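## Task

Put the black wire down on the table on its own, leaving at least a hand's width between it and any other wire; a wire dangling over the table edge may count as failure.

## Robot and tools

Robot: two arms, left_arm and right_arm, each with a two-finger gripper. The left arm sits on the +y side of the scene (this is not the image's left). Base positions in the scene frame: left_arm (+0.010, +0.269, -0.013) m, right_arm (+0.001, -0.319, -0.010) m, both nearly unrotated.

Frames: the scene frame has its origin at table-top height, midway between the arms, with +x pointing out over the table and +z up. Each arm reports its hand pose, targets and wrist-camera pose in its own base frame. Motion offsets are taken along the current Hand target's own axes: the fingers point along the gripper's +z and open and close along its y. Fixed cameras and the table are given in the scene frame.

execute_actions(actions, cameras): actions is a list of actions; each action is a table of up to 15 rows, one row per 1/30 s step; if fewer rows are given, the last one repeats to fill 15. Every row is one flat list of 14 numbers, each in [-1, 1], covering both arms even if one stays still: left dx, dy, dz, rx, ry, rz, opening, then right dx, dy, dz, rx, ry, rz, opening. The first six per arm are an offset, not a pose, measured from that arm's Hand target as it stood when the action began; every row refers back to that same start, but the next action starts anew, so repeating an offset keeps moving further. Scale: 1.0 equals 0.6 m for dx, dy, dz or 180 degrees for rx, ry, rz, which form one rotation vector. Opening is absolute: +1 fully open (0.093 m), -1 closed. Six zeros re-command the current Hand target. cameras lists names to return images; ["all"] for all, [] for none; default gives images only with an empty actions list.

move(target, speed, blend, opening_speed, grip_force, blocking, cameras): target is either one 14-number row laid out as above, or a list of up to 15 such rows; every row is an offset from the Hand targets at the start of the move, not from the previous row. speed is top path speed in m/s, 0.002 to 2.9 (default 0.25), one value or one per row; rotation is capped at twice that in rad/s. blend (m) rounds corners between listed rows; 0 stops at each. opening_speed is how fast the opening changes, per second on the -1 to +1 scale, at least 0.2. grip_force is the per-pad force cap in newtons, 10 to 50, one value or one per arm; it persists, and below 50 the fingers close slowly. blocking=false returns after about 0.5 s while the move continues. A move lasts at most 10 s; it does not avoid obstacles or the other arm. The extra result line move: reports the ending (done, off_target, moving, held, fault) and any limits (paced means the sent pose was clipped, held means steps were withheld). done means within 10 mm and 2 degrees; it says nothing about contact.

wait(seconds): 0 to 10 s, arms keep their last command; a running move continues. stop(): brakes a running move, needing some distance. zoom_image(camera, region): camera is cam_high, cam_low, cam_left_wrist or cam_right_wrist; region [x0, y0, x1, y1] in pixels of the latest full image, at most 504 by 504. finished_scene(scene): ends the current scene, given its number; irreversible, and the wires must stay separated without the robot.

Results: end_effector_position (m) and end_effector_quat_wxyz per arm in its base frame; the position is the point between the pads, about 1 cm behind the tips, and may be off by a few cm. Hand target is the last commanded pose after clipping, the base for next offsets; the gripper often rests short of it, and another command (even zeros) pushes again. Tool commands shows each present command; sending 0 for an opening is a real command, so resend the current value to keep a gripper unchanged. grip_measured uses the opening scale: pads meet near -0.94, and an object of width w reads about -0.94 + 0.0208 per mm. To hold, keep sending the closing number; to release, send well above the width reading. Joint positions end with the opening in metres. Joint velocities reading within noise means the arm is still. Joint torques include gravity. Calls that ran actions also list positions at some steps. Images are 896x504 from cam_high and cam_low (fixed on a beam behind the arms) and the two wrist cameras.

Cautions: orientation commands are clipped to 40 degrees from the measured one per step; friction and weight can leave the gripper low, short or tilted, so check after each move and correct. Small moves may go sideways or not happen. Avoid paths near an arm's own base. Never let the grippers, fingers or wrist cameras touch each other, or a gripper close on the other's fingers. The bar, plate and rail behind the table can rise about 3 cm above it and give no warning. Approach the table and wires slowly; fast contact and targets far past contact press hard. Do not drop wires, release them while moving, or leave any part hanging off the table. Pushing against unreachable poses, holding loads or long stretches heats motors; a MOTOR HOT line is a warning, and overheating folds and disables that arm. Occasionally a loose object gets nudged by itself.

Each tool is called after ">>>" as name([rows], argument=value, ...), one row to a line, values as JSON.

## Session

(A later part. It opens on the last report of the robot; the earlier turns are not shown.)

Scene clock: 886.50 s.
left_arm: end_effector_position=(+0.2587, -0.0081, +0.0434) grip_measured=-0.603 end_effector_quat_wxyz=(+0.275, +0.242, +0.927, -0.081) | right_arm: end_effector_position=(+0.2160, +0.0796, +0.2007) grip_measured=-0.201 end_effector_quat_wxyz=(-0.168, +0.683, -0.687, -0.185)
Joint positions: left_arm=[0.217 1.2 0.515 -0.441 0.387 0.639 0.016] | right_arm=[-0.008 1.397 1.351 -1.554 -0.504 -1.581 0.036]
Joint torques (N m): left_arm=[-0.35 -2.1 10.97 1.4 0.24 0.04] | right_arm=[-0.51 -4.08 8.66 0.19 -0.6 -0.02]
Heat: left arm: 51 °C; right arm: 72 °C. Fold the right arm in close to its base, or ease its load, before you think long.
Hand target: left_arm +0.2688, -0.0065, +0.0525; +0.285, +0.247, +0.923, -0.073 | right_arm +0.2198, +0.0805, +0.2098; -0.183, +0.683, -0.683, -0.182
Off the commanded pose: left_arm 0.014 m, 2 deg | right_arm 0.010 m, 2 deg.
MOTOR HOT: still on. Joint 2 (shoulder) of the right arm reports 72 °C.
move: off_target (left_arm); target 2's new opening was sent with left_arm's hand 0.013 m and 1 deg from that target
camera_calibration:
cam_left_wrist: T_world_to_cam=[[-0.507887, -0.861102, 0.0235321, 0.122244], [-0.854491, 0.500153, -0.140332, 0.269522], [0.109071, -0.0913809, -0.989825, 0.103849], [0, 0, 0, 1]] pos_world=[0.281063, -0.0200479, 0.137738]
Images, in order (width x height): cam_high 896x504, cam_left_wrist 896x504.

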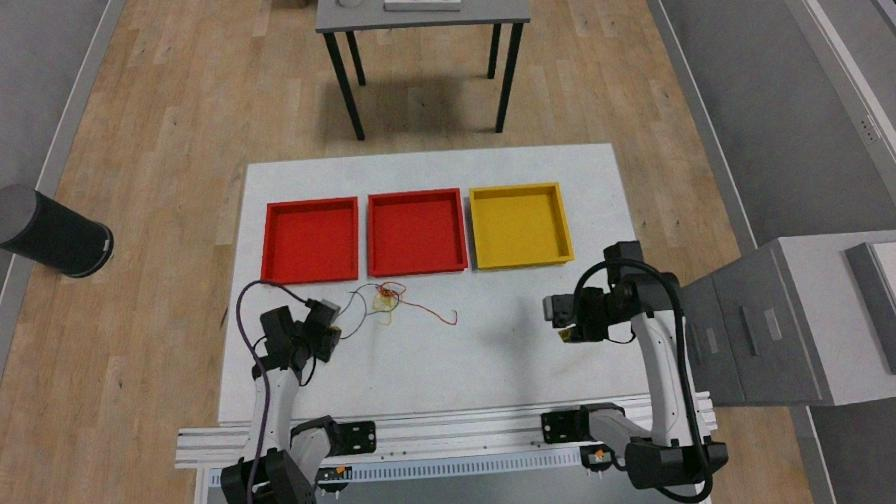

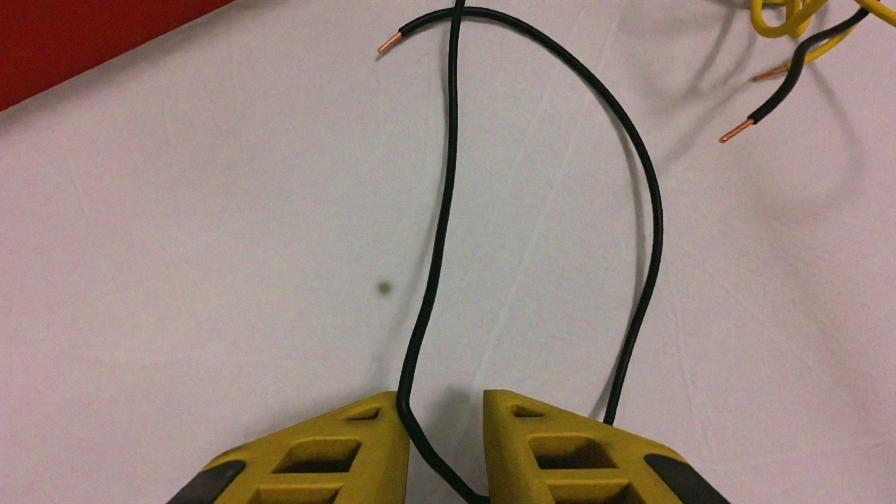

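>>> move([
  [-0.0468,0.0005,-0.0688,0,0,0,-0.5,0,0,0,0,0,0,-0.2],
  [-0.0862,-0.1372,0.0253,0.1187,-0.0013,0.1744,-0.5,0,0,0,0,0,0,-0.2],
], speed=[0.15,0.2], cameras=["cam_left_wrist"])

Scene clock: 908.80 s.
left_arm: end_effector_position=(+0.2599, -0.0984, +0.0585) grip_measured=-0.503 end_effector_quat_wxyz=(+0.225, +0.522, +0.806, -0.164) | right_arm: end_effector_position=(+0.2160, +0.0796, +0.2007) grip_measured=-0.201 end_effector_quat_wxyz=(-0.168, +0.683, -0.687, -0.185)
Joint positions: left_arm=[-0.063 1.413 0.758 -0.658 0.507 1.02 0.021] | right_arm=[-0.008 1.397 1.351 -1.554 -0.504 -1.581 0.036]
Joint torques (N m): left_arm=[-0.17 -3.48 10.69 1.08 0.59 0.21] | right_arm=[-0.73 -4.11 8.59 0.19 -0.56 -0.03]
Heat: left arm: 53 °C; right arm: 60 °C.
Hand target: left_arm +0.2722, -0.1035, +0.0684; +0.246, +0.534, +0.793, -0.162 | right_arm +0.2198, +0.0805, +0.2098; -0.183, +0.683, -0.683, -0.182
Off the commanded pose: left_arm 0.017 m, 3 deg | right_arm 0.010 m, 2 deg.
MOTOR HOT: cleared for the motors of the right arm.
move: off_target (left_arm)
camera_calibration:
cam_left_wrist: T_world_to_cam=[[-0.922399, -0.384604, 0.035493, 0.198765], [-0.385961, 0.914355, -0.122426, 0.235844], [0.0146324, -0.126625, -0.991843, 0.131592], [0, 0, 0, 1]] pos_world=[0.272442, -0.122536, 0.152338]
Images, in order (width x height): cam_left_wrist 896x504.

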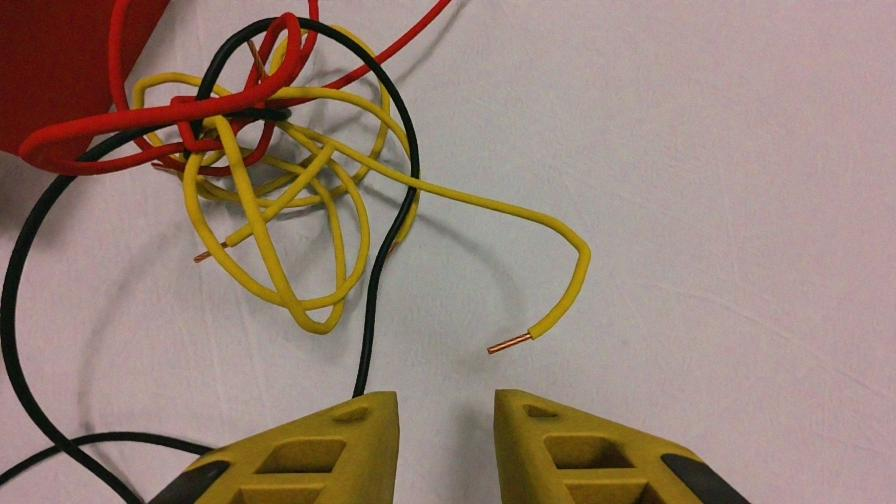

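>>> move(target=[0,0.034,0.03,0,0,0,-0.5,0,0,0,0,0,0,-0.2], speed=0.1, cameras=["cam_left_wrist"])

Scene clock: 927.03 s.
left_arm: end_effector_position=(+0.2819, -0.0999, +0.0445) grip_measured=-0.503 end_effector_quat_wxyz=(+0.224, +0.523, +0.806, -0.164) | right_arm: end_effector_position=(+0.2160, +0.0796, +0.2007) grip_measured=-0.201 end_effector_quat_wxyz=(-0.168, +0.683, -0.687, -0.185)
Joint positions: left_arm=[-0.063 1.53 0.8 -0.585 0.508 1.021 0.021] | right_arm=[-0.008 1.397 1.351 -1.554 -0.504 -1.581 0.036]
Joint torques (N m): left_arm=[-0.21 -4.3 10.39 1.15 0.53 0.16] | right_arm=[-0.68 -4.04 8.42 0.22 -0.56 -0.02]
Heat: left arm: 52 °C; right arm: 54 °C.
Hand target: left_arm +0.2950, -0.1051, +0.0536; +0.245, +0.534, +0.793, -0.162 | right_arm +0.2198, +0.0805, +0.2098; -0.183, +0.683, -0.683, -0.182
Off the commanded pose: left_arm 0.017 m, 3 deg | right_arm 0.010 m, 2 deg.
move: off_target (left_arm)
camera_calibration:
cam_left_wrist: T_world_to_cam=[[-0.922948, -0.383174, 0.0366774, 0.219196], [-0.384695, 0.914902, -0.122327, 0.243583], [0.0133162, -0.127011, -0.991812, 0.117543], [0, 0, 0, 1]] pos_world=[0.294446, -0.123936, 0.138337]
Images, in order (width x height): cam_left_wrist 896x504.

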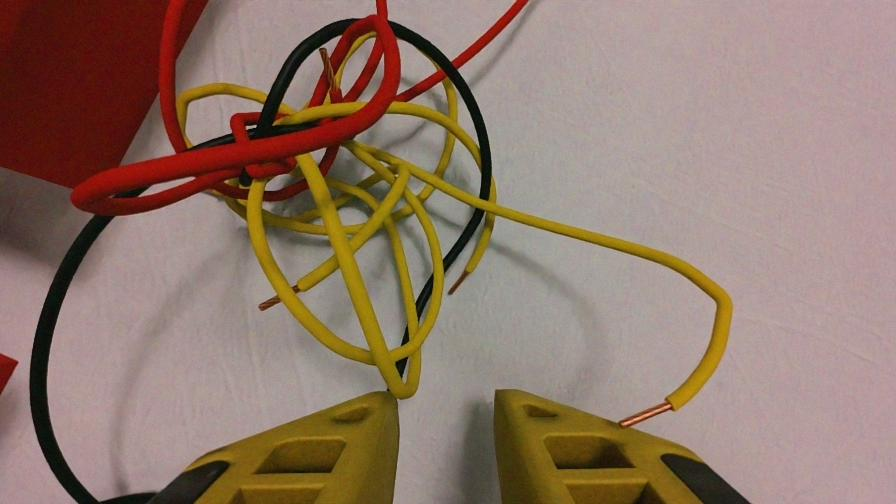

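>>> move([
  [0.0,0.0,-0.04,0,0,0,-0.5,0,0,0,0,0,0,-0.2],
  [0.0017,0.02,-0.0417,0,0,0,-0.5,0,0,0,0,0,0,-0.2],
], speed=0.1, cameras=["cam_left_wrist"])

Scene clock: 944.77 s.
left_arm: end_effector_position=(+0.2920, -0.0847, +0.0661) grip_measured=-0.503 end_effector_quat_wxyz=(+0.232, +0.527, +0.802, -0.161) | right_arm: end_effector_position=(+0.2160, +0.0796, +0.2007) grip_measured=-0.201 end_effector_quat_wxyz=(-0.168, +0.683, -0.687, -0.185)
Joint positions: left_arm=[-0.001 1.525 0.888 -0.697 0.525 1.097 0.021] | right_arm=[-0.008 1.397 1.351 -1.554 -0.504 -1.581 0.036]
Joint torques (N m): left_arm=[0.47 -4.48 10.48 0.86 0.56 0.16] | right_arm=[-0.51 -4 8.25 0.17 -0.57 -0.04]
Heat: left arm: 54 °C; right arm: 51 °C.
Hand target: left_arm +0.3005, -0.0868, +0.0738; +0.246, +0.534, +0.793, -0.162 | right_arm +0.2198, +0.0805, +0.2098; -0.183, +0.683, -0.683, -0.182
Off the commanded pose: left_arm 0.012 m, 2 deg | right_arm 0.010 m, 2 deg.
move: off_target (left_arm)
camera_calibration:
cam_left_wrist: T_world_to_cam=[[-0.925941, -0.377169, 0.0194206, 0.236014], [-0.376343, 0.917163, -0.131066, 0.234694], [0.0316224, -0.128668, -0.991183, 0.135257], [0, 0, 0, 1]] pos_world=[0.302583, -0.108832, 0.160241]
Images, in order (width x height): cam_left_wrist 896x504.

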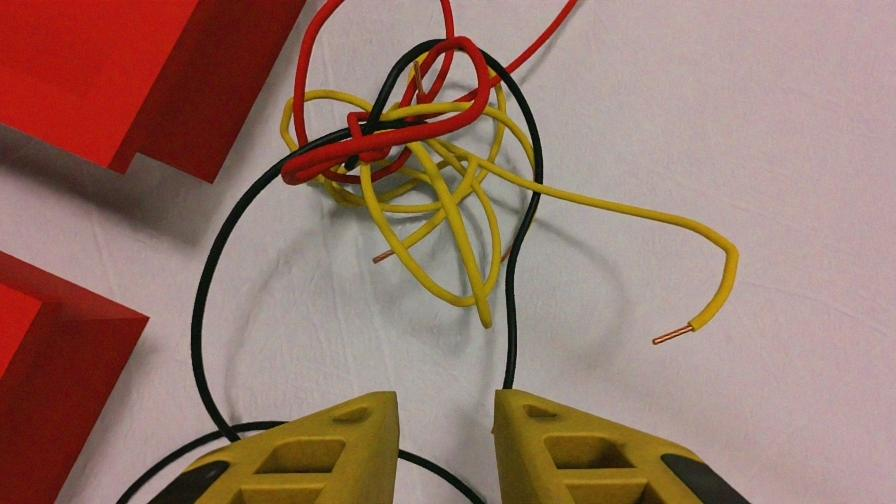

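>>> move(target=[0.0338,-0.0402,0.0247,0,0,0,-0.5,0,0,0,0,0,0,-0.2], speed=0.1, cameras=["cam_left_wrist"])

Scene clock: 954.37 s.
left_arm: end_effector_position=(+0.2752, -0.0849, +0.0457) grip_measured=-0.503 end_effector_quat_wxyz=(+0.231, +0.527, +0.802, -0.162) | right_arm: end_effector_position=(+0.2160, +0.0796, +0.2007) grip_measured=-0.201 end_effector_quat_wxyz=(-0.168, +0.683, -0.687, -0.185)
Joint positions: left_arm=[-0.001 1.5 0.776 -0.613 0.527 1.098 0.021] | right_arm=[-0.008 1.397 1.351 -1.554 -0.504 -1.581 0.036]
Joint torques (N m): left_arm=[0.01 -7.02 5.9 1.12 0.57 0.1] | right_arm=[-0.62 -3.95 8.47 0.2 -0.55 -0.05]
Heat: left arm: 53 °C; right arm: 49 °C.
Hand target: left_arm +0.2750, -0.0881, +0.0500; +0.245, +0.534, +0.793, -0.162 | right_arm +0.2198, +0.0805, +0.2098; -0.183, +0.683, -0.683, -0.182
Off the commanded pose: left_arm 0.005 m, 2 deg | right_arm 0.010 m, 2 deg.
move: done
camera_calibration:
cam_left_wrist: T_world_to_cam=[[-0.926096, -0.376567, 0.0233279, 0.220709], [-0.376255, 0.917214, -0.13096, 0.225776], [0.0279186, -0.130059, -0.991113, 0.116456], [0, 0, 0, 1]] pos_world=[0.286096, -0.108827, 0.13984]
Images, in order (width x height): cam_left_wrist 896x504.

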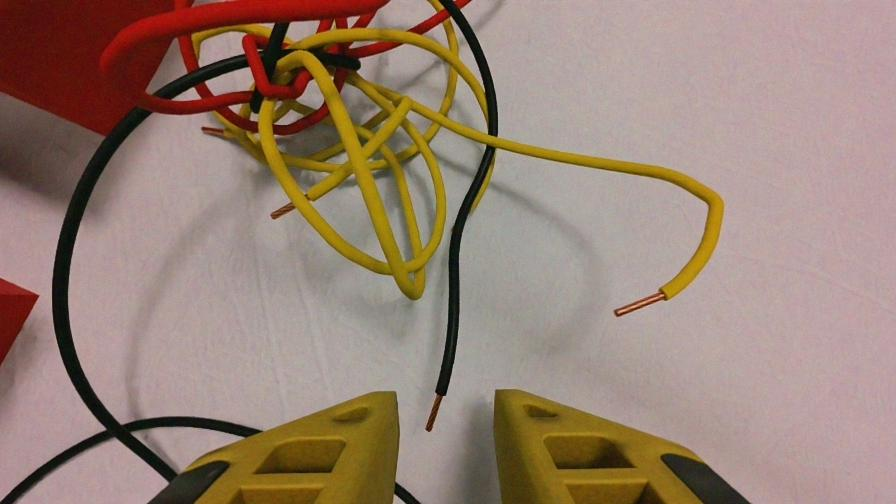

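>>> move([
  [0.0082,-0.0057,0.0372,0,0,0,-0.5,0,0,0,0,0,0,-0.2],
  [0.0082,-0.0057,0.0372,0,0,0,-1,0,0,0,0,0,0,-0.2],
], speed=0.07, opening_speed=0.5, cameras=["cam_left_wrist"])

Scene clock: 963.47 s.
left_arm: end_effector_position=(+0.2779, -0.0945, +0.0330) grip_measured=-0.978 end_effector_quat_wxyz=(+0.247, +0.537, +0.792, -0.155) | right_arm: end_effector_position=(+0.2160, +0.0796, +0.2007) grip_measured=-0.201 end_effector_quat_wxyz=(-0.168, +0.683, -0.687, -0.185)
Joint positions: left_arm=[-0.035 1.515 0.718 -0.489 0.527 1.078 0] | right_arm=[-0.008 1.397 1.351 -1.554 -0.504 -1.581 0.036]
Joint torques (N m): left_arm=[-0.21 -4.3 5.86 1.15 0.45 -0.12] | right_arm=[-0.53 -3.86 8.62 0.15 -0.58 -0.11]
Heat: left arm: 52 °C; right arm: 48 °C.
Hand target: left_arm +0.2751, -0.0972, +0.0288; +0.245, +0.534, +0.793, -0.162 | right_arm +0.2198, +0.0805, +0.2098; -0.183, +0.683, -0.683, -0.182
Off the commanded pose: left_arm 0.006 m, 1 deg | right_arm 0.010 m, 2 deg.
move: done
camera_calibration:
cam_left_wrist: T_world_to_cam=[[-0.932956, -0.359721, -0.013937, 0.224587], [-0.353669, 0.923107, -0.150967, 0.22887], [0.0671712, -0.135916, -0.988441, 0.0910143], [0, 0, 0, 1]] pos_world=[0.28436, -0.118113, 0.127644]
Images, in order (width x height): cam_left_wrist 896x504.

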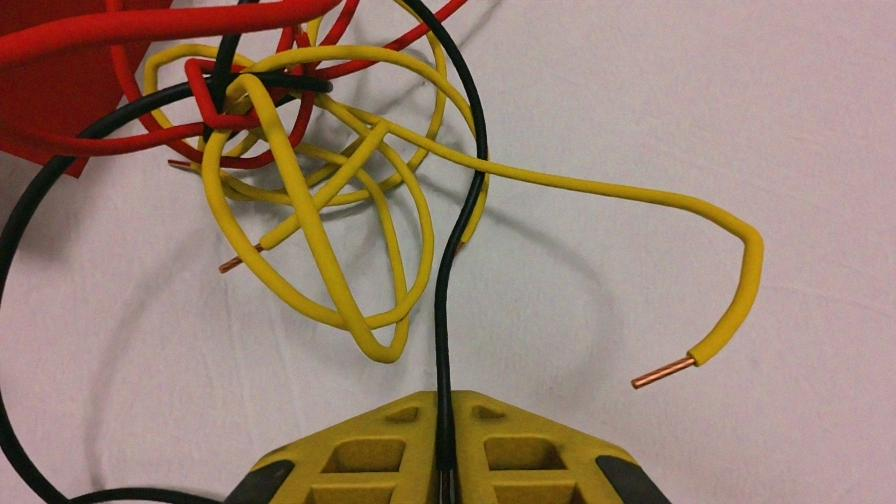

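>>> move(target=[0.058,0.0377,-0.0797,0,0,0,-1,0,0,0,0,0,0,-0.2], speed=0.06, cameras=["cam_left_wrist"])

>>> zoom_image(camera="cam_left_wrist", region=[200, 0, 600, 300])

Scene clock: 971.80 s.
left_arm: end_effector_position=(+0.2655, -0.0373, +0.0415) grip_measured=-0.978 end_effector_quat_wxyz=(+0.231, +0.528, +0.801, -0.163) | right_arm: end_effector_position=(+0.2160, +0.0796, +0.2007) grip_measured=-0.201 end_effector_quat_wxyz=(-0.168, +0.683, -0.687, -0.185)
Joint positions: left_arm=[0.203 1.524 0.784 -0.722 0.565 1.337 0] | right_arm=[-0.008 1.397 1.351 -1.554 -0.504 -1.581 0.036]
Joint torques (N m): left_arm=[0.62 -3.92 9.96 0.61 0.63 0.2] | right_arm=[-0.49 -4.18 8.39 0.18 -0.58 -0.04]
Heat: left arm: 51 °C; right arm: 47 °C.
Hand target: left_arm +0.2749, -0.0371, +0.0489; +0.245, +0.534, +0.793, -0.162 | right_arm +0.2198, +0.0805, +0.2098; -0.183, +0.683, -0.683, -0.182
Off the commanded pose: left_arm 0.012 m, 2 deg | right_arm 0.010 m, 2 deg.
move: off_target (left_arm)
camera_calibration:
cam_left_wrist: T_world_to_cam=[[-0.927263, -0.373658, 0.0237409, 0.230177], [-0.373341, 0.917963, -0.134019, 0.177342], [0.0282839, -0.133134, -0.990694, 0.118439], [0, 0, 0, 1]] pos_world=[0.276294, -0.0610179, 0.135639]
Images, in order (width x height): cam_left_wrist 896x504.

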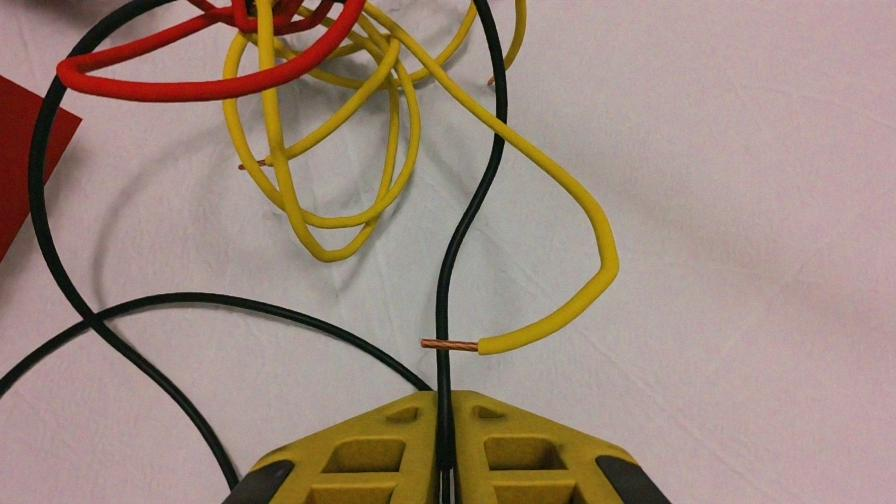

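Scaled by 1.260 from the camera's 896x504 image, which has a finer 1280x720 frame.

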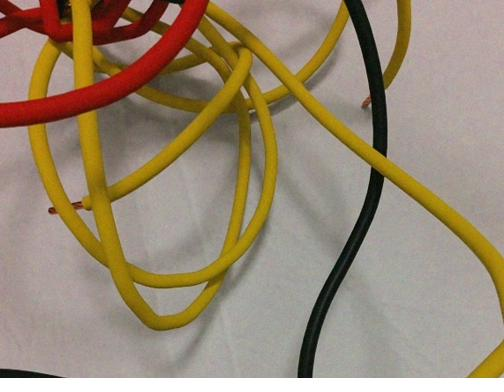

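>>> move(target=[0.072,0.0377,-0.061,0,0,0,-1,0,0,0,0,0,0,-0.2], speed=0.06, cameras=["cam_left_wrist","cam_high"])

>>> zoom_image(camera="cam_high", region=[260, 260, 480, 380])

Scene clock: 978.57 s.
left_arm: end_effector_position=(+0.2657, +0.0215, +0.0484) grip_measured=-0.978 end_effector_quat_wxyz=(+0.231, +0.528, +0.800, -0.166) | right_arm: end_effector_position=(+0.2160, +0.0796, +0.2007) grip_measured=-0.201 end_effector_quat_wxyz=(-0.168, +0.683, -0.687, -0.185)
Joint positions: left_arm=[0.432 1.625 0.917 -0.906 0.576 1.611 0] | right_arm=[-0.008 1.397 1.351 -1.554 -0.504 -1.581 0.036]
Joint torques (N m): left_arm=[0.42 -4.67 9.81 0.22 0.64 0.15] | right_arm=[-0.68 -3.73 8.57 0.15 -0.58 -0.04]
Heat: left arm: 52 °C; right arm: 47 °C.
Hand target: left_arm +0.2745, +0.0235, +0.0550; +0.245, +0.534, +0.793, -0.162 | right_arm +0.2198, +0.0805, +0.2098; -0.183, +0.683, -0.683, -0.182
Off the commanded pose: left_arm 0.011 m, 2 deg | right_arm 0.010 m, 2 deg.
move: off_target (left_arm)
camera_calibration:
cam_left_wrist: T_world_to_cam=[[-0.928111, -0.371355, 0.0265634, 0.252126], [-0.37137, 0.918371, -0.136675, 0.12393], [0.0263599, -0.136714, -0.99026, 0.1337], [0, 0, 0, 1]] pos_world=[0.2765, -0.00190648, 0.142638]
Images, in order (width x height): cam_high 896x504, cam_left_wrist 896x504.

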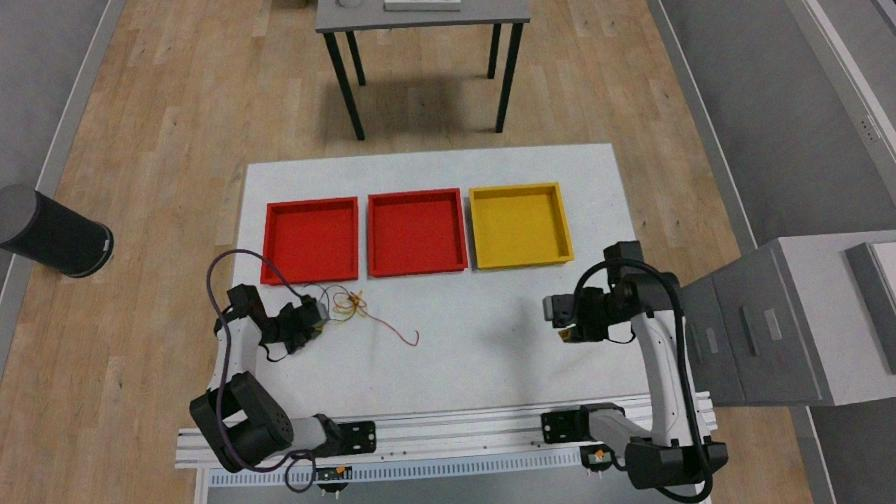

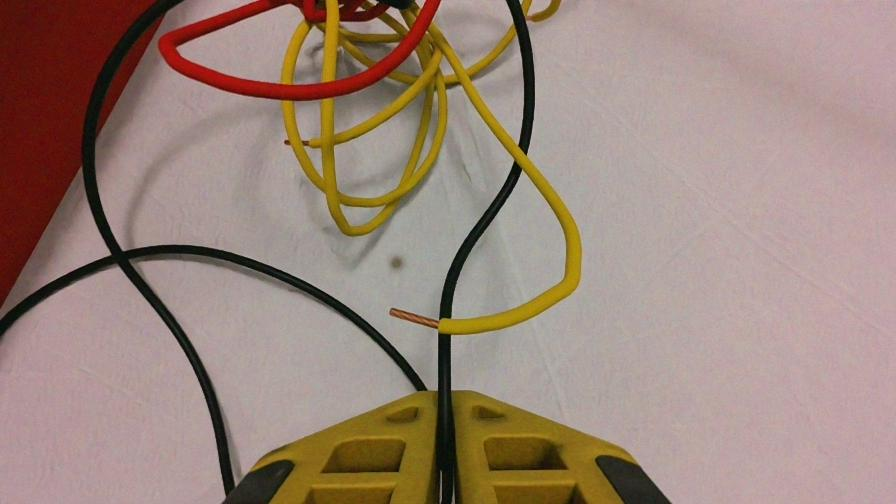

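Scaled by 2.291 from the camera's 896x504 image, which has a finer 1280x720 frame.

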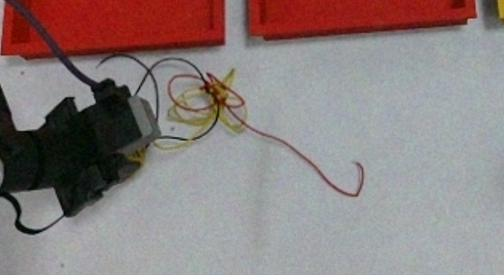

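>>> move(target=[0,0,0,0,0,0,-1,-0.3415,-0.0085,0.4513,0.0639,0,0.1107,-0.2], speed=0.3, cameras=["cam_right_wrist"])

Scene clock: 1005.93 s.
left_arm: end_effector_position=(+0.2656, +0.0215, +0.0484) grip_measured=-0.978 end_effector_quat_wxyz=(+0.231, +0.528, +0.800, -0.166) | right_arm: end_effector_position=(+0.2162, +0.3816, +0.0708) grip_measured=-0.201 end_effector_quat_wxyz=(+0.197, -0.539, +0.807, +0.139)
Joint positions: left_arm=[0.432 1.625 0.917 -0.906 0.576 1.612 0] | right_arm=[1.023 1.834 1.258 -0.516 -0.084 -0.134 0.036]
Joint torques (N m): left_arm=[0.64 -4.83 9.77 0.27 0.6 0.17] | right_arm=[0.55 -6.79 9.66 1.49 0.11 0.16]
Heat: left arm: 54 °C; right arm: 45 °C.
Hand target: left_arm +0.2745, +0.0235, +0.0550; +0.245, +0.534, +0.793, -0.162 | right_arm +0.2250, +0.3933, +0.0776; +0.216, -0.533, +0.805, +0.142
Off the commanded pose: left_arm 0.011 m, 2 deg | right_arm 0.016 m, 2 deg.
move: off_target (left_arm, right_arm)
camera_calibration:
cam_right_wrist: T_world_to_cam=[[0.922731, -0.384333, -0.0292385, -0.0502248], [-0.385438, -0.919668, -0.0751534, 0.482645], [0.00199421, 0.080616, -0.996743, 0.125739], [0, 0, 0, 1]] pos_world=[0.232123, 0.414434, 0.160134]
Images, in order (width x height): cam_right_wrist 896x504.

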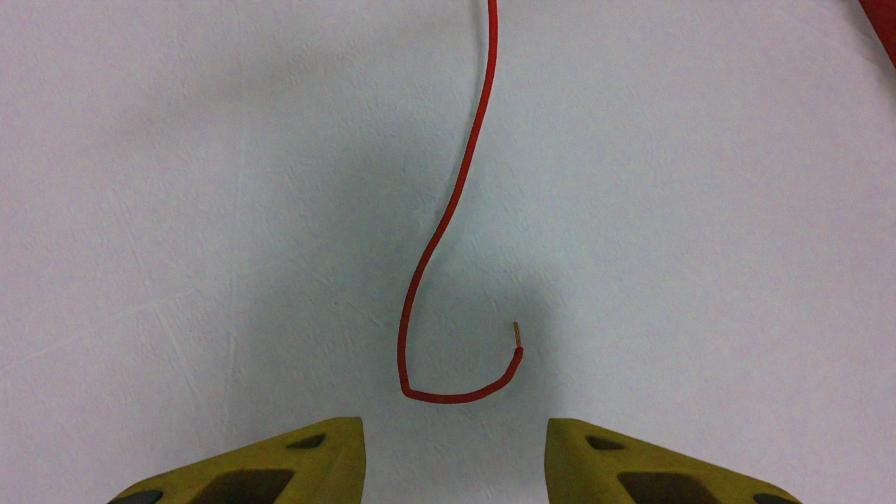

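>>> move([
  [0,0,0,0,0,0,-1,0,0.0227,0.088,0,0,0,-0.42],
  [0,0,0,0,0,0,-1,0,0.0227,0.088,0,0,0,-1],
], speed=0.1, opening_speed=0.6, cameras=["cam_right_wrist"])

Scene clock: 1015.73 s.
left_arm: end_effector_position=(+0.2656, +0.0215, +0.0484) grip_measured=-0.978 end_effector_quat_wxyz=(+0.231, +0.528, +0.800, -0.166) | right_arm: end_effector_position=(+0.2155, +0.4101, +0.0253) grip_measured=-0.985 end_effector_quat_wxyz=(+0.196, -0.538, +0.808, +0.137)
Joint positions: left_arm=[0.432 1.625 0.917 -0.906 0.576 1.612 0] | right_arm=[1.065 1.987 1.274 -0.378 -0.061 -0.095 0]
Joint torques (N m): left_arm=[0.53 -4.79 9.76 0.29 0.6 0.2] | right_arm=[0.62 -7.73 9.09 1.39 0.19 0.17]
Heat: left arm: 55 °C; right arm: 47 °C.
Hand target: left_arm +0.2745, +0.0235, +0.0550; +0.245, +0.534, +0.793, -0.162 | right_arm +0.2229, +0.4230, +0.0319; +0.216, -0.533, +0.805, +0.142
Off the commanded pose: left_arm 0.011 m, 2 deg | right_arm 0.016 m, 2 deg.
move: off_target (left_arm, right_arm); target 2's new opening was sent with right_arm's hand 0.016 m and 2 deg from that target
camera_calibration:
cam_right_wrist: T_world_to_cam=[[0.921649, -0.387065, -0.0272805, -0.0386072], [-0.388013, -0.918772, -0.072833, 0.505375], [0.00312653, 0.0777116, -0.996971, 0.0791151], [0, 0, 0, 1]] pos_world=[0.231427, 0.443233, 0.11463]
Images, in order (width x height): cam_right_wrist 896x504.

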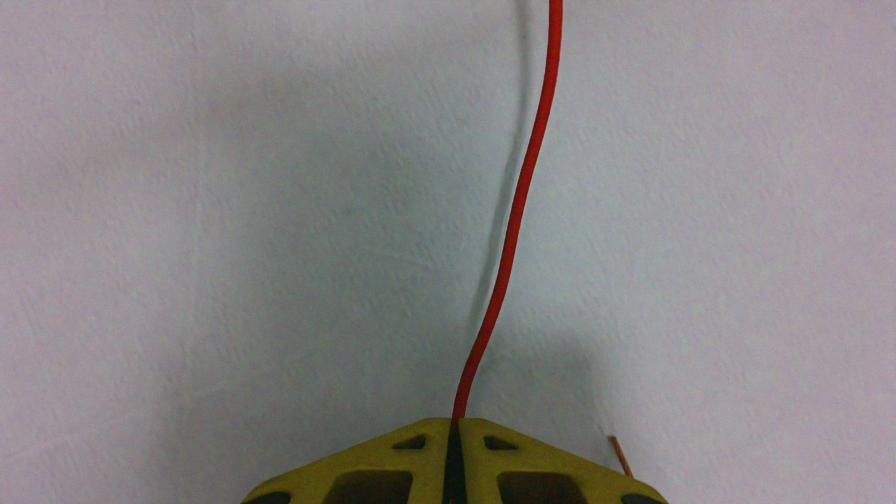

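>>> move(target=[0,0,0,0,0,0,-1,0.1477,-0.0848,-0.1427,0,0,0,-1], speed=0.08, cameras=["cam_right_wrist","cam_left_wrist","cam_high"])

>>> zoom_image(camera="cam_high", region=[260, 260, 480, 380])

Scene clock: 1026.07 s.
left_arm: end_effector_position=(+0.2640, +0.0190, +0.0496) grip_measured=-0.978 end_effector_quat_wxyz=(+0.233, +0.526, +0.799, -0.173) | right_arm: end_effector_position=(+0.2238, +0.3001, +0.0547) grip_measured=-0.985 end_effector_quat_wxyz=(+0.214, -0.535, +0.805, +0.141)
Joint positions: left_arm=[0.432 1.625 0.917 -0.918 0.587 1.613 0] | right_arm=[0.862 1.617 0.92 -0.376 -0.151 -0.274 0]
Joint torques (N m): left_arm=[0.49 -4.68 9.73 0.36 0.56 0.16] | right_arm=[-1.17 -9.55 5.64 0.94 -0.14 0.01]
Heat: left arm: 55 °C; right arm: 48 °C.
Hand target: left_arm +0.2746, +0.0235, +0.0550; +0.245, +0.534, +0.793, -0.162 | right_arm +0.2230, +0.2930, +0.0618; +0.216, -0.533, +0.805, +0.142
Off the commanded pose: left_arm 0.013 m, 2 deg | right_arm 0.010 m, 0 deg.
move: off_target (left_arm)
camera_calibration:
cam_left_wrist: T_world_to_cam=[[-0.928312, -0.369945, 0.0371143, 0.249142], [-0.371228, 0.916703, -0.1478, 0.126206], [0.020655, -0.150982, -0.988321, 0.136217], [0, 0, 0, 1]] pos_world=[0.275319, -0.00295868, 0.144032]
cam_right_wrist: T_world_to_cam=[[0.920802, -0.389721, -0.0155479, -0.087775], [-0.389029, -0.91485, -0.108197, 0.410626], [0.0279426, 0.105676, -0.994008, 0.102878], [0, 0, 0, 1]] pos_world=[0.237694, 0.330581, 0.145325]
Images, in order (width x height): cam_high 896x504, cam_left_wrist 896x504, cam_right_wrist 896x504.

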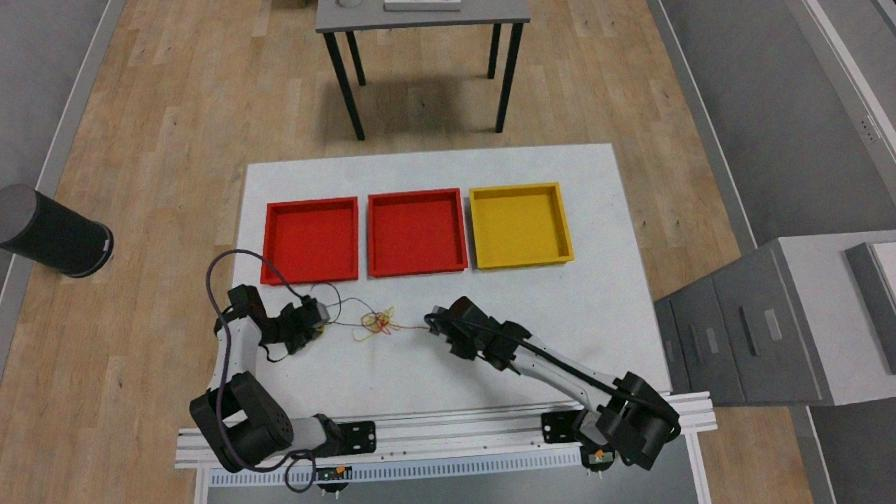

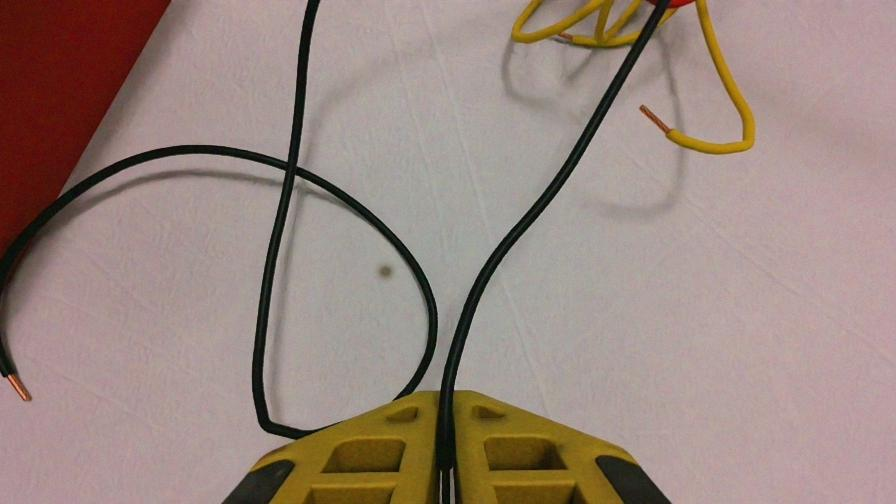

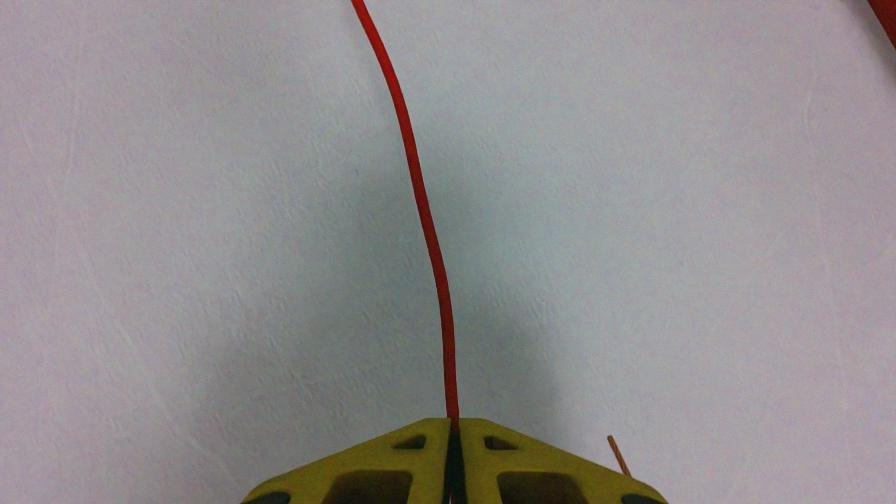

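Scaled by 2.291 from the camera's 896x504 image, which has a finer 1280x720 frame.

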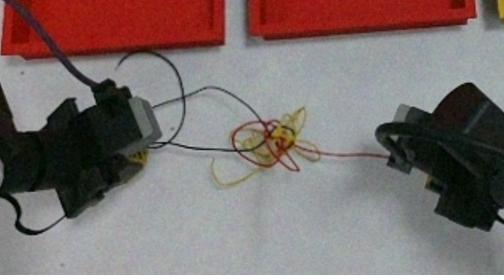

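>>> move(target=[0,0,0,0,0,0,-1,0.0568,-0.0326,-0.0382,0,0,0,-1], speed=0.05, cameras=["cam_high"])

>>> zoom_image(camera="cam_high", region=[260, 260, 480, 380])

Scene clock: 1030.60 s.
left_arm: end_effector_position=(+0.2587, +0.0096, +0.0537) grip_measured=-0.978 end_effector_quat_wxyz=(+0.238, +0.520, +0.796, -0.199) | right_arm: end_effector_position=(+0.2273, +0.2687, +0.0679) grip_measured=-0.985 end_effector_quat_wxyz=(+0.234, -0.542, +0.791, +0.163)
Joint positions: left_arm=[0.427 1.625 0.917 -0.958 0.624 1.614 0] | right_arm=[0.753 1.494 0.829 -0.376 -0.243 -0.382 0]
Joint torques (N m): left_arm=[1.14 -4.88 9.69 0.65 0.21 0.18] | right_arm=[-2.15 -8.16 5.11 0.63 0.19 0]
Heat: left arm: 55 °C; right arm: 48 °C.
Hand target: left_arm +0.2745, +0.0235, +0.0550; +0.245, +0.534, +0.793, -0.162 | right_arm +0.2250, +0.2476, +0.0646; +0.216, -0.533, +0.805, +0.142
Off the commanded pose: left_arm 0.021 m, 5 deg | right_arm 0.021 m, 4 deg.
move: off_target (left_arm, right_arm)
Images, in order (width x height): cam_high 896x504.

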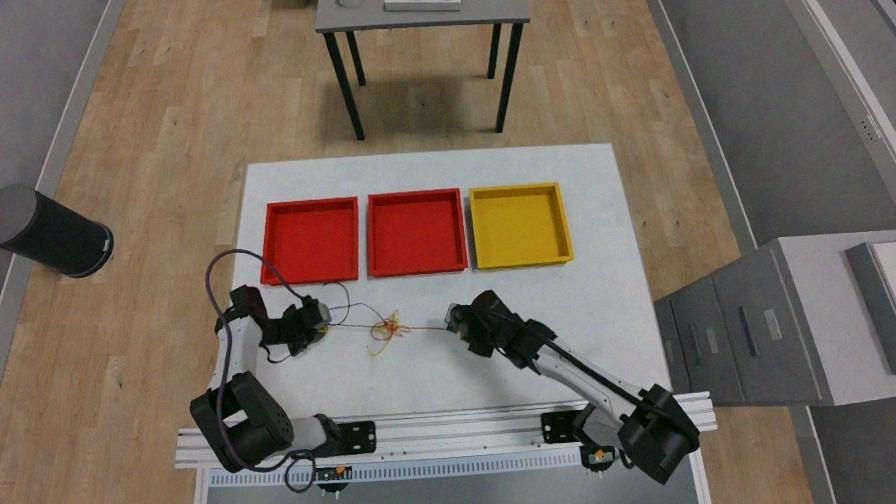

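Scaled by 2.291 from the camera's 896x504 image, which has a finer 1280x720 frame.

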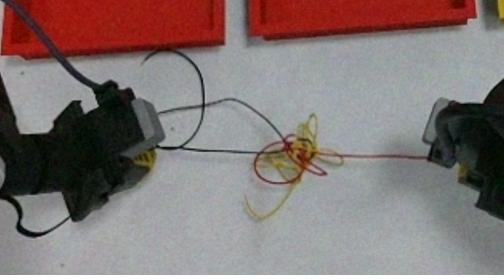

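>>> move([
  [0,0,0,0,0,0,-1,-0.045,0.025,0.04,0,0,0,-1],
  [0,0,0,0,0,0,-1,-0.045,0.025,0.06,0,0,0,-0.6],
  [0,0,0,0,0,0,-1,-0.045,0.025,-0.04,0,0,0,-0.6],
], speed=0.1, opening_speed=0.6, cameras=["cam_right_wrist"])

Scene clock: 1040.47 s.
left_arm: end_effector_position=(+0.2635, +0.0166, +0.0508) grip_measured=-0.978 end_effector_quat_wxyz=(+0.236, +0.525, +0.798, -0.179) | right_arm: end_effector_position=(+0.2075, +0.2593, +0.0799) grip_measured=-0.601 end_effector_quat_wxyz=(+0.191, -0.536, +0.811, +0.135)
Joint positions: left_arm=[0.431 1.625 0.917 -0.925 0.599 1.614 0] | right_arm=[0.808 1.453 0.895 -0.573 -0.175 -0.32 0.016]
Joint torques (N m): left_arm=[0.76 -4.62 9.59 0.42 0.44 0.13] | right_arm=[-0.81 -7.49 9.25 1.15 -0.14 -0.1]
Heat: left arm: 55 °C; right arm: 49 °C.
Hand target: left_arm +0.2745, +0.0236, +0.0550; +0.245, +0.534, +0.793, -0.162 | right_arm +0.2155, +0.2640, +0.0989; +0.216, -0.533, +0.805, +0.142
Off the commanded pose: left_arm 0.014 m, 2 deg | right_arm 0.021 m, 3 deg.
move: off_target (left_arm, right_arm); target 2's new opening was sent with right_arm's hand 0.011 m and 2 deg from that target
camera_calibration:
cam_right_wrist: T_world_to_cam=[[0.918835, -0.393319, -0.03229, -0.0854892], [-0.394601, -0.916839, -0.0607979, 0.367588], [-0.00569179, 0.0686049, -0.997628, 0.149563], [0, 0, 0, 1]] pos_world=[0.224452, 0.293134, 0.168796]
Images, in order (width x height): cam_right_wrist 896x504.

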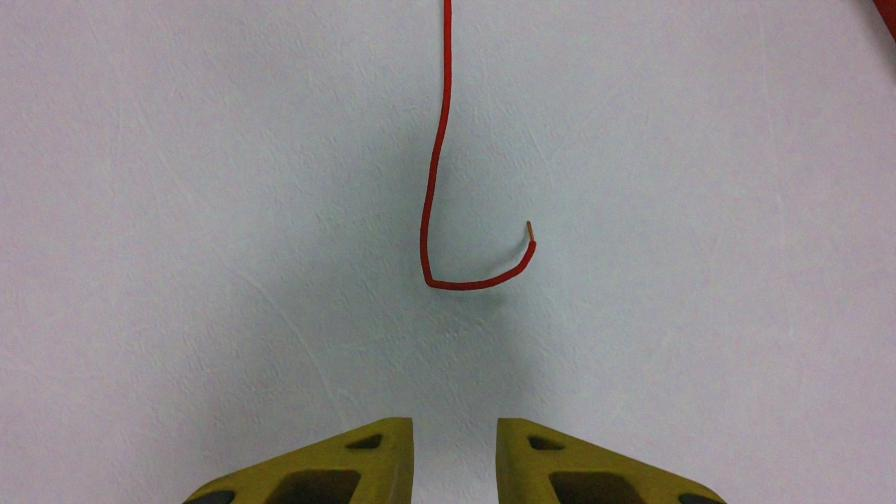

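>>> move(target=[0,0,0,0,0,0,-1,-0.2725,0.02,0.09,0,0,0,-0.3], speed=0.25, cameras=["cam_right_wrist"])

>>> zoom_image(camera="cam_right_wrist", region=[250, 100, 650, 400])

Scene clock: 1046.83 s.
left_arm: end_effector_position=(+0.2635, +0.0166, +0.0508) grip_measured=-0.978 end_effector_quat_wxyz=(+0.236, +0.525, +0.798, -0.179) | right_arm: end_effector_position=(+0.2651, +0.4190, +0.1300) grip_measured=-0.301 end_effector_quat_wxyz=(+0.209, -0.537, +0.804, +0.145)
Joint positions: left_arm=[0.431 1.625 0.917 -0.925 0.599 1.614 0] | right_arm=[0.969 1.988 1.695 -0.774 -0.11 -0.181 0.031]
Joint torques (N m): left_arm=[0.68 -4.78 9.81 0.45 0.41 0.15] | right_arm=[0.34 -8.36 9.92 1.1 0.12 0.14]
Heat: left arm: 56 °C; right arm: 49 °C.
Hand target: left_arm +0.2745, +0.0236, +0.0550; +0.245, +0.534, +0.793, -0.162 | right_arm +0.2703, +0.4240, +0.1340; +0.216, -0.533, +0.805, +0.142
Off the commanded pose: left_arm 0.014 m, 2 deg | right_arm 0.008 m, 1 deg.
move: off_target (left_arm)
camera_calibration:
cam_right_wrist: T_world_to_cam=[[0.923071, -0.383804, -0.0251945, -0.0800745], [-0.384268, -0.917381, -0.103682, 0.542781], [0.0166806, 0.105387, -0.994291, 0.167099], [0, 0, 0, 1]] pos_world=[0.2797, 0.449594, 0.220404]
Images, in order (width x height): cam_right_wrist 896x504.

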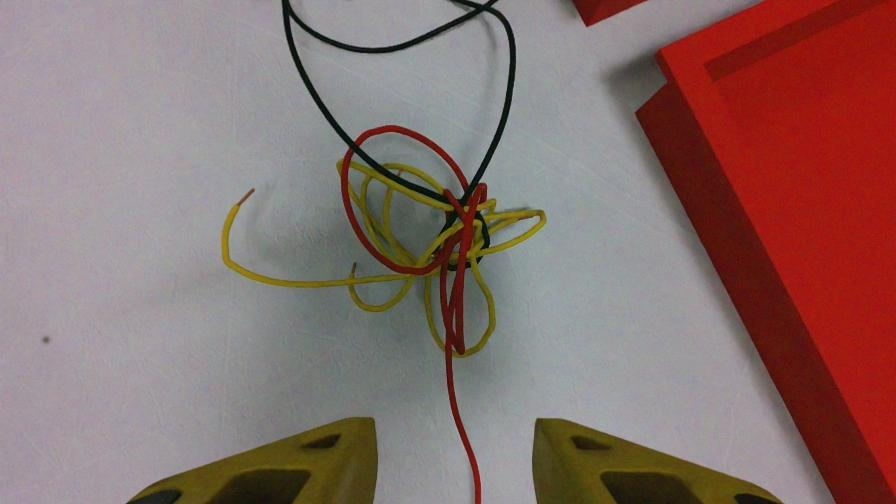

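Scaled by 1.260 from the camera's 896x504 image, which has a finer 1280x720 frame.

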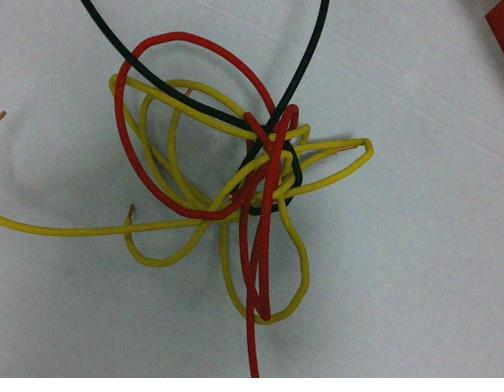

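>>> zoom_image(camera="cam_right_wrist", region=[400, 160, 520, 280])

Scaled by 4.200 from the camera's 896x504 image, which has a finer 1280x720 frame.

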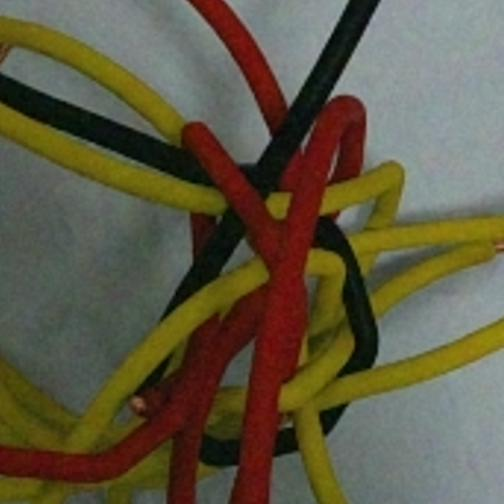

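>>> move(target=[0,0,0,0,0,0,-1,-0.0165,-0.0405,0.1098,0.0673,0.0673,0.4965,-0.42], speed=0.3, cameras=["cam_right_wrist"])

>>> zoom_image(camera="cam_right_wrist", region=[200, 150, 650, 504])

Scene clock: 1086.63 s.
left_arm: end_effector_position=(+0.2635, +0.0166, +0.0508) grip_measured=-0.978 end_effector_quat_wxyz=(+0.236, +0.525, +0.798, -0.179) | right_arm: end_effector_position=(+0.3032, +0.4532, +0.0831) grip_measured=-0.419 end_effector_quat_wxyz=(+0.031, +0.188, +0.974, +0.123)
Joint positions: left_arm=[0.431 1.625 0.917 -0.925 0.599 1.614 0] | right_arm=[0.968 2.554 2.546 -1.313 -0.042 1.355 0.025]
Joint torques (N m): left_arm=[0.79 -4.57 9.74 0.37 0.46 0.14] | right_arm=[-0.85 -10.97 9.1 0.68 -0.04 0.13]
Heat: left arm: 56 °C; right arm: 53 °C.
Hand target: left_arm +0.2745, +0.0236, +0.0550; +0.245, +0.534, +0.793, -0.162 | right_arm +0.3089, +0.4526, +0.0818; +0.026, +0.197, +0.972, +0.124
Off the commanded pose: left_arm 0.014 m, 2 deg | right_arm 0.006 m, 1 deg.
move: off_target (left_arm)
camera_calibration:
cam_right_wrist: T_world_to_cam=[[-0.367653, -0.891827, -0.263583, 0.538092], [-0.890909, 0.256494, 0.374822, 0.165843], [-0.266669, 0.372633, -0.888838, 0.0722982], [0, 0, 0, 1]] pos_world=[0.364862, 0.410407, 0.143932]
Images, in order (width x height): cam_right_wrist 896x504.

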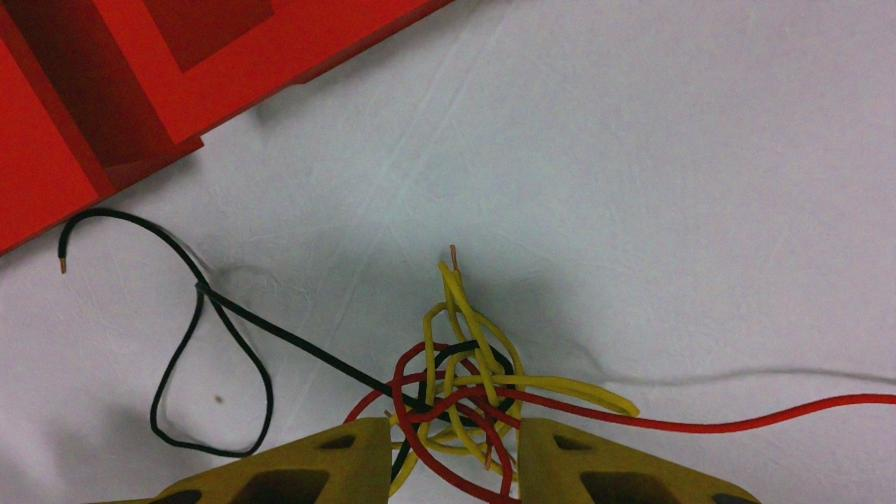

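Scaled by 1.120 from the camera's 896x504 image, which has a finer 1280x720 frame.

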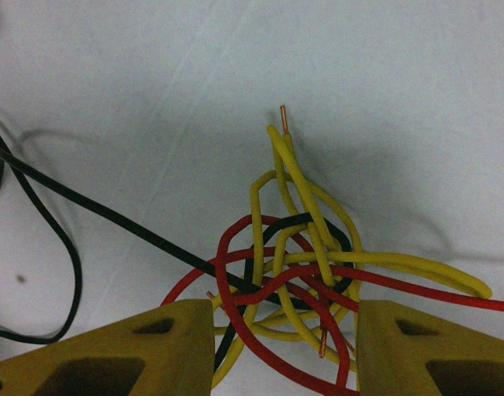

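>>> move([
  [0,0,0,0,0,0,-1,0,0,0.108,0,0,0,-0.42],
  [0,0,0,0,0,0,-1,0,0,0.108,0,0,0,-1],
], speed=0.08, opening_speed=0.6, cameras=["cam_right_wrist"])

>>> zoom_image(camera="cam_right_wrist", region=[250, 204, 650, 504])

Scene clock: 1104.00 s.
left_arm: end_effector_position=(+0.2635, +0.0170, +0.0506) grip_measured=-0.978 end_effector_quat_wxyz=(+0.236, +0.526, +0.798, -0.178) | right_arm: end_effector_position=(+0.3121, +0.4660, +0.0303) grip_measured=-0.984 end_effector_quat_wxyz=(+0.030, +0.191, +0.973, +0.123)
Joint positions: left_arm=[0.431 1.625 0.917 -0.924 0.596 1.614 0] | right_arm=[0.968 2.624 2.466 -1.163 -0.042 1.361 0]
Joint torques (N m): left_arm=[0.64 -4.62 9.81 0.4 0.44 0.17] | right_arm=[-0.34 -11.38 6.23 0.98 0.01 0.12]
Heat: left arm: 57 °C; right arm: 56 °C.
Hand target: left_arm +0.2745, +0.0236, +0.0550; +0.245, +0.534, +0.793, -0.162 | right_arm +0.3154, +0.4676, +0.0191; +0.026, +0.197, +0.972, +0.124
Off the commanded pose: left_arm 0.014 m, 2 deg | right_arm 0.012 m, 1 deg.
move: off_target (left_arm, right_arm); target 2's new opening was sent with right_arm's hand 0.012 m and 1 deg from that target
camera_calibration:
cam_right_wrist: T_world_to_cam=[[-0.373249, -0.88937, -0.264017, 0.53948], [-0.888934, 0.261415, 0.37611, 0.1873], [-0.265483, 0.375076, -0.888165, 0.0214382], [0, 0, 0, 1]] pos_world=[0.37355, 0.422794, 0.0910274]
Images, in order (width x height): cam_right_wrist 896x504.

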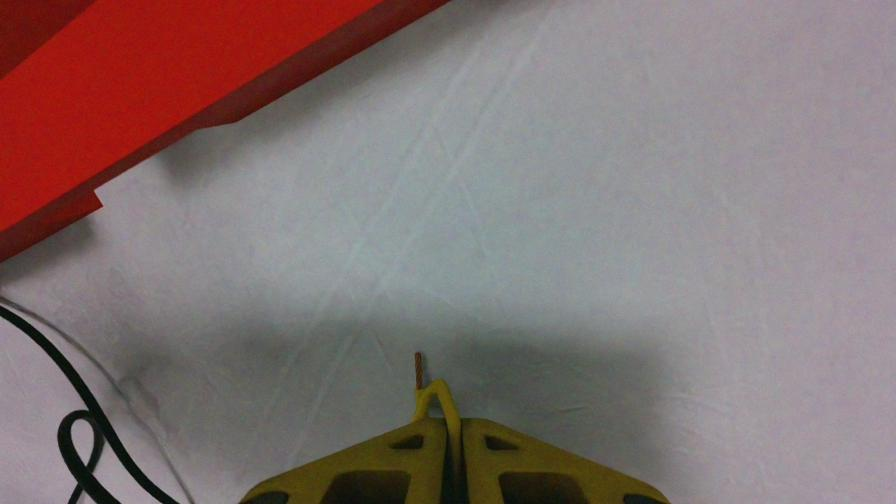

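Scaled by 1.260 from the camera's 896x504 image, which has a finer 1280x720 frame.

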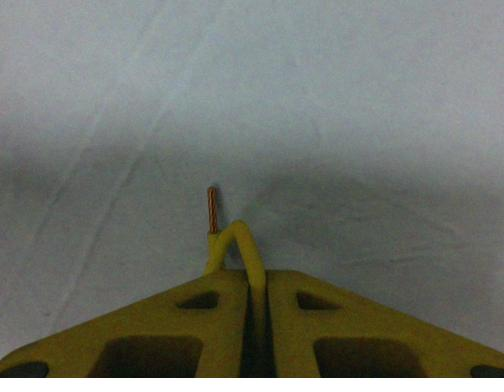

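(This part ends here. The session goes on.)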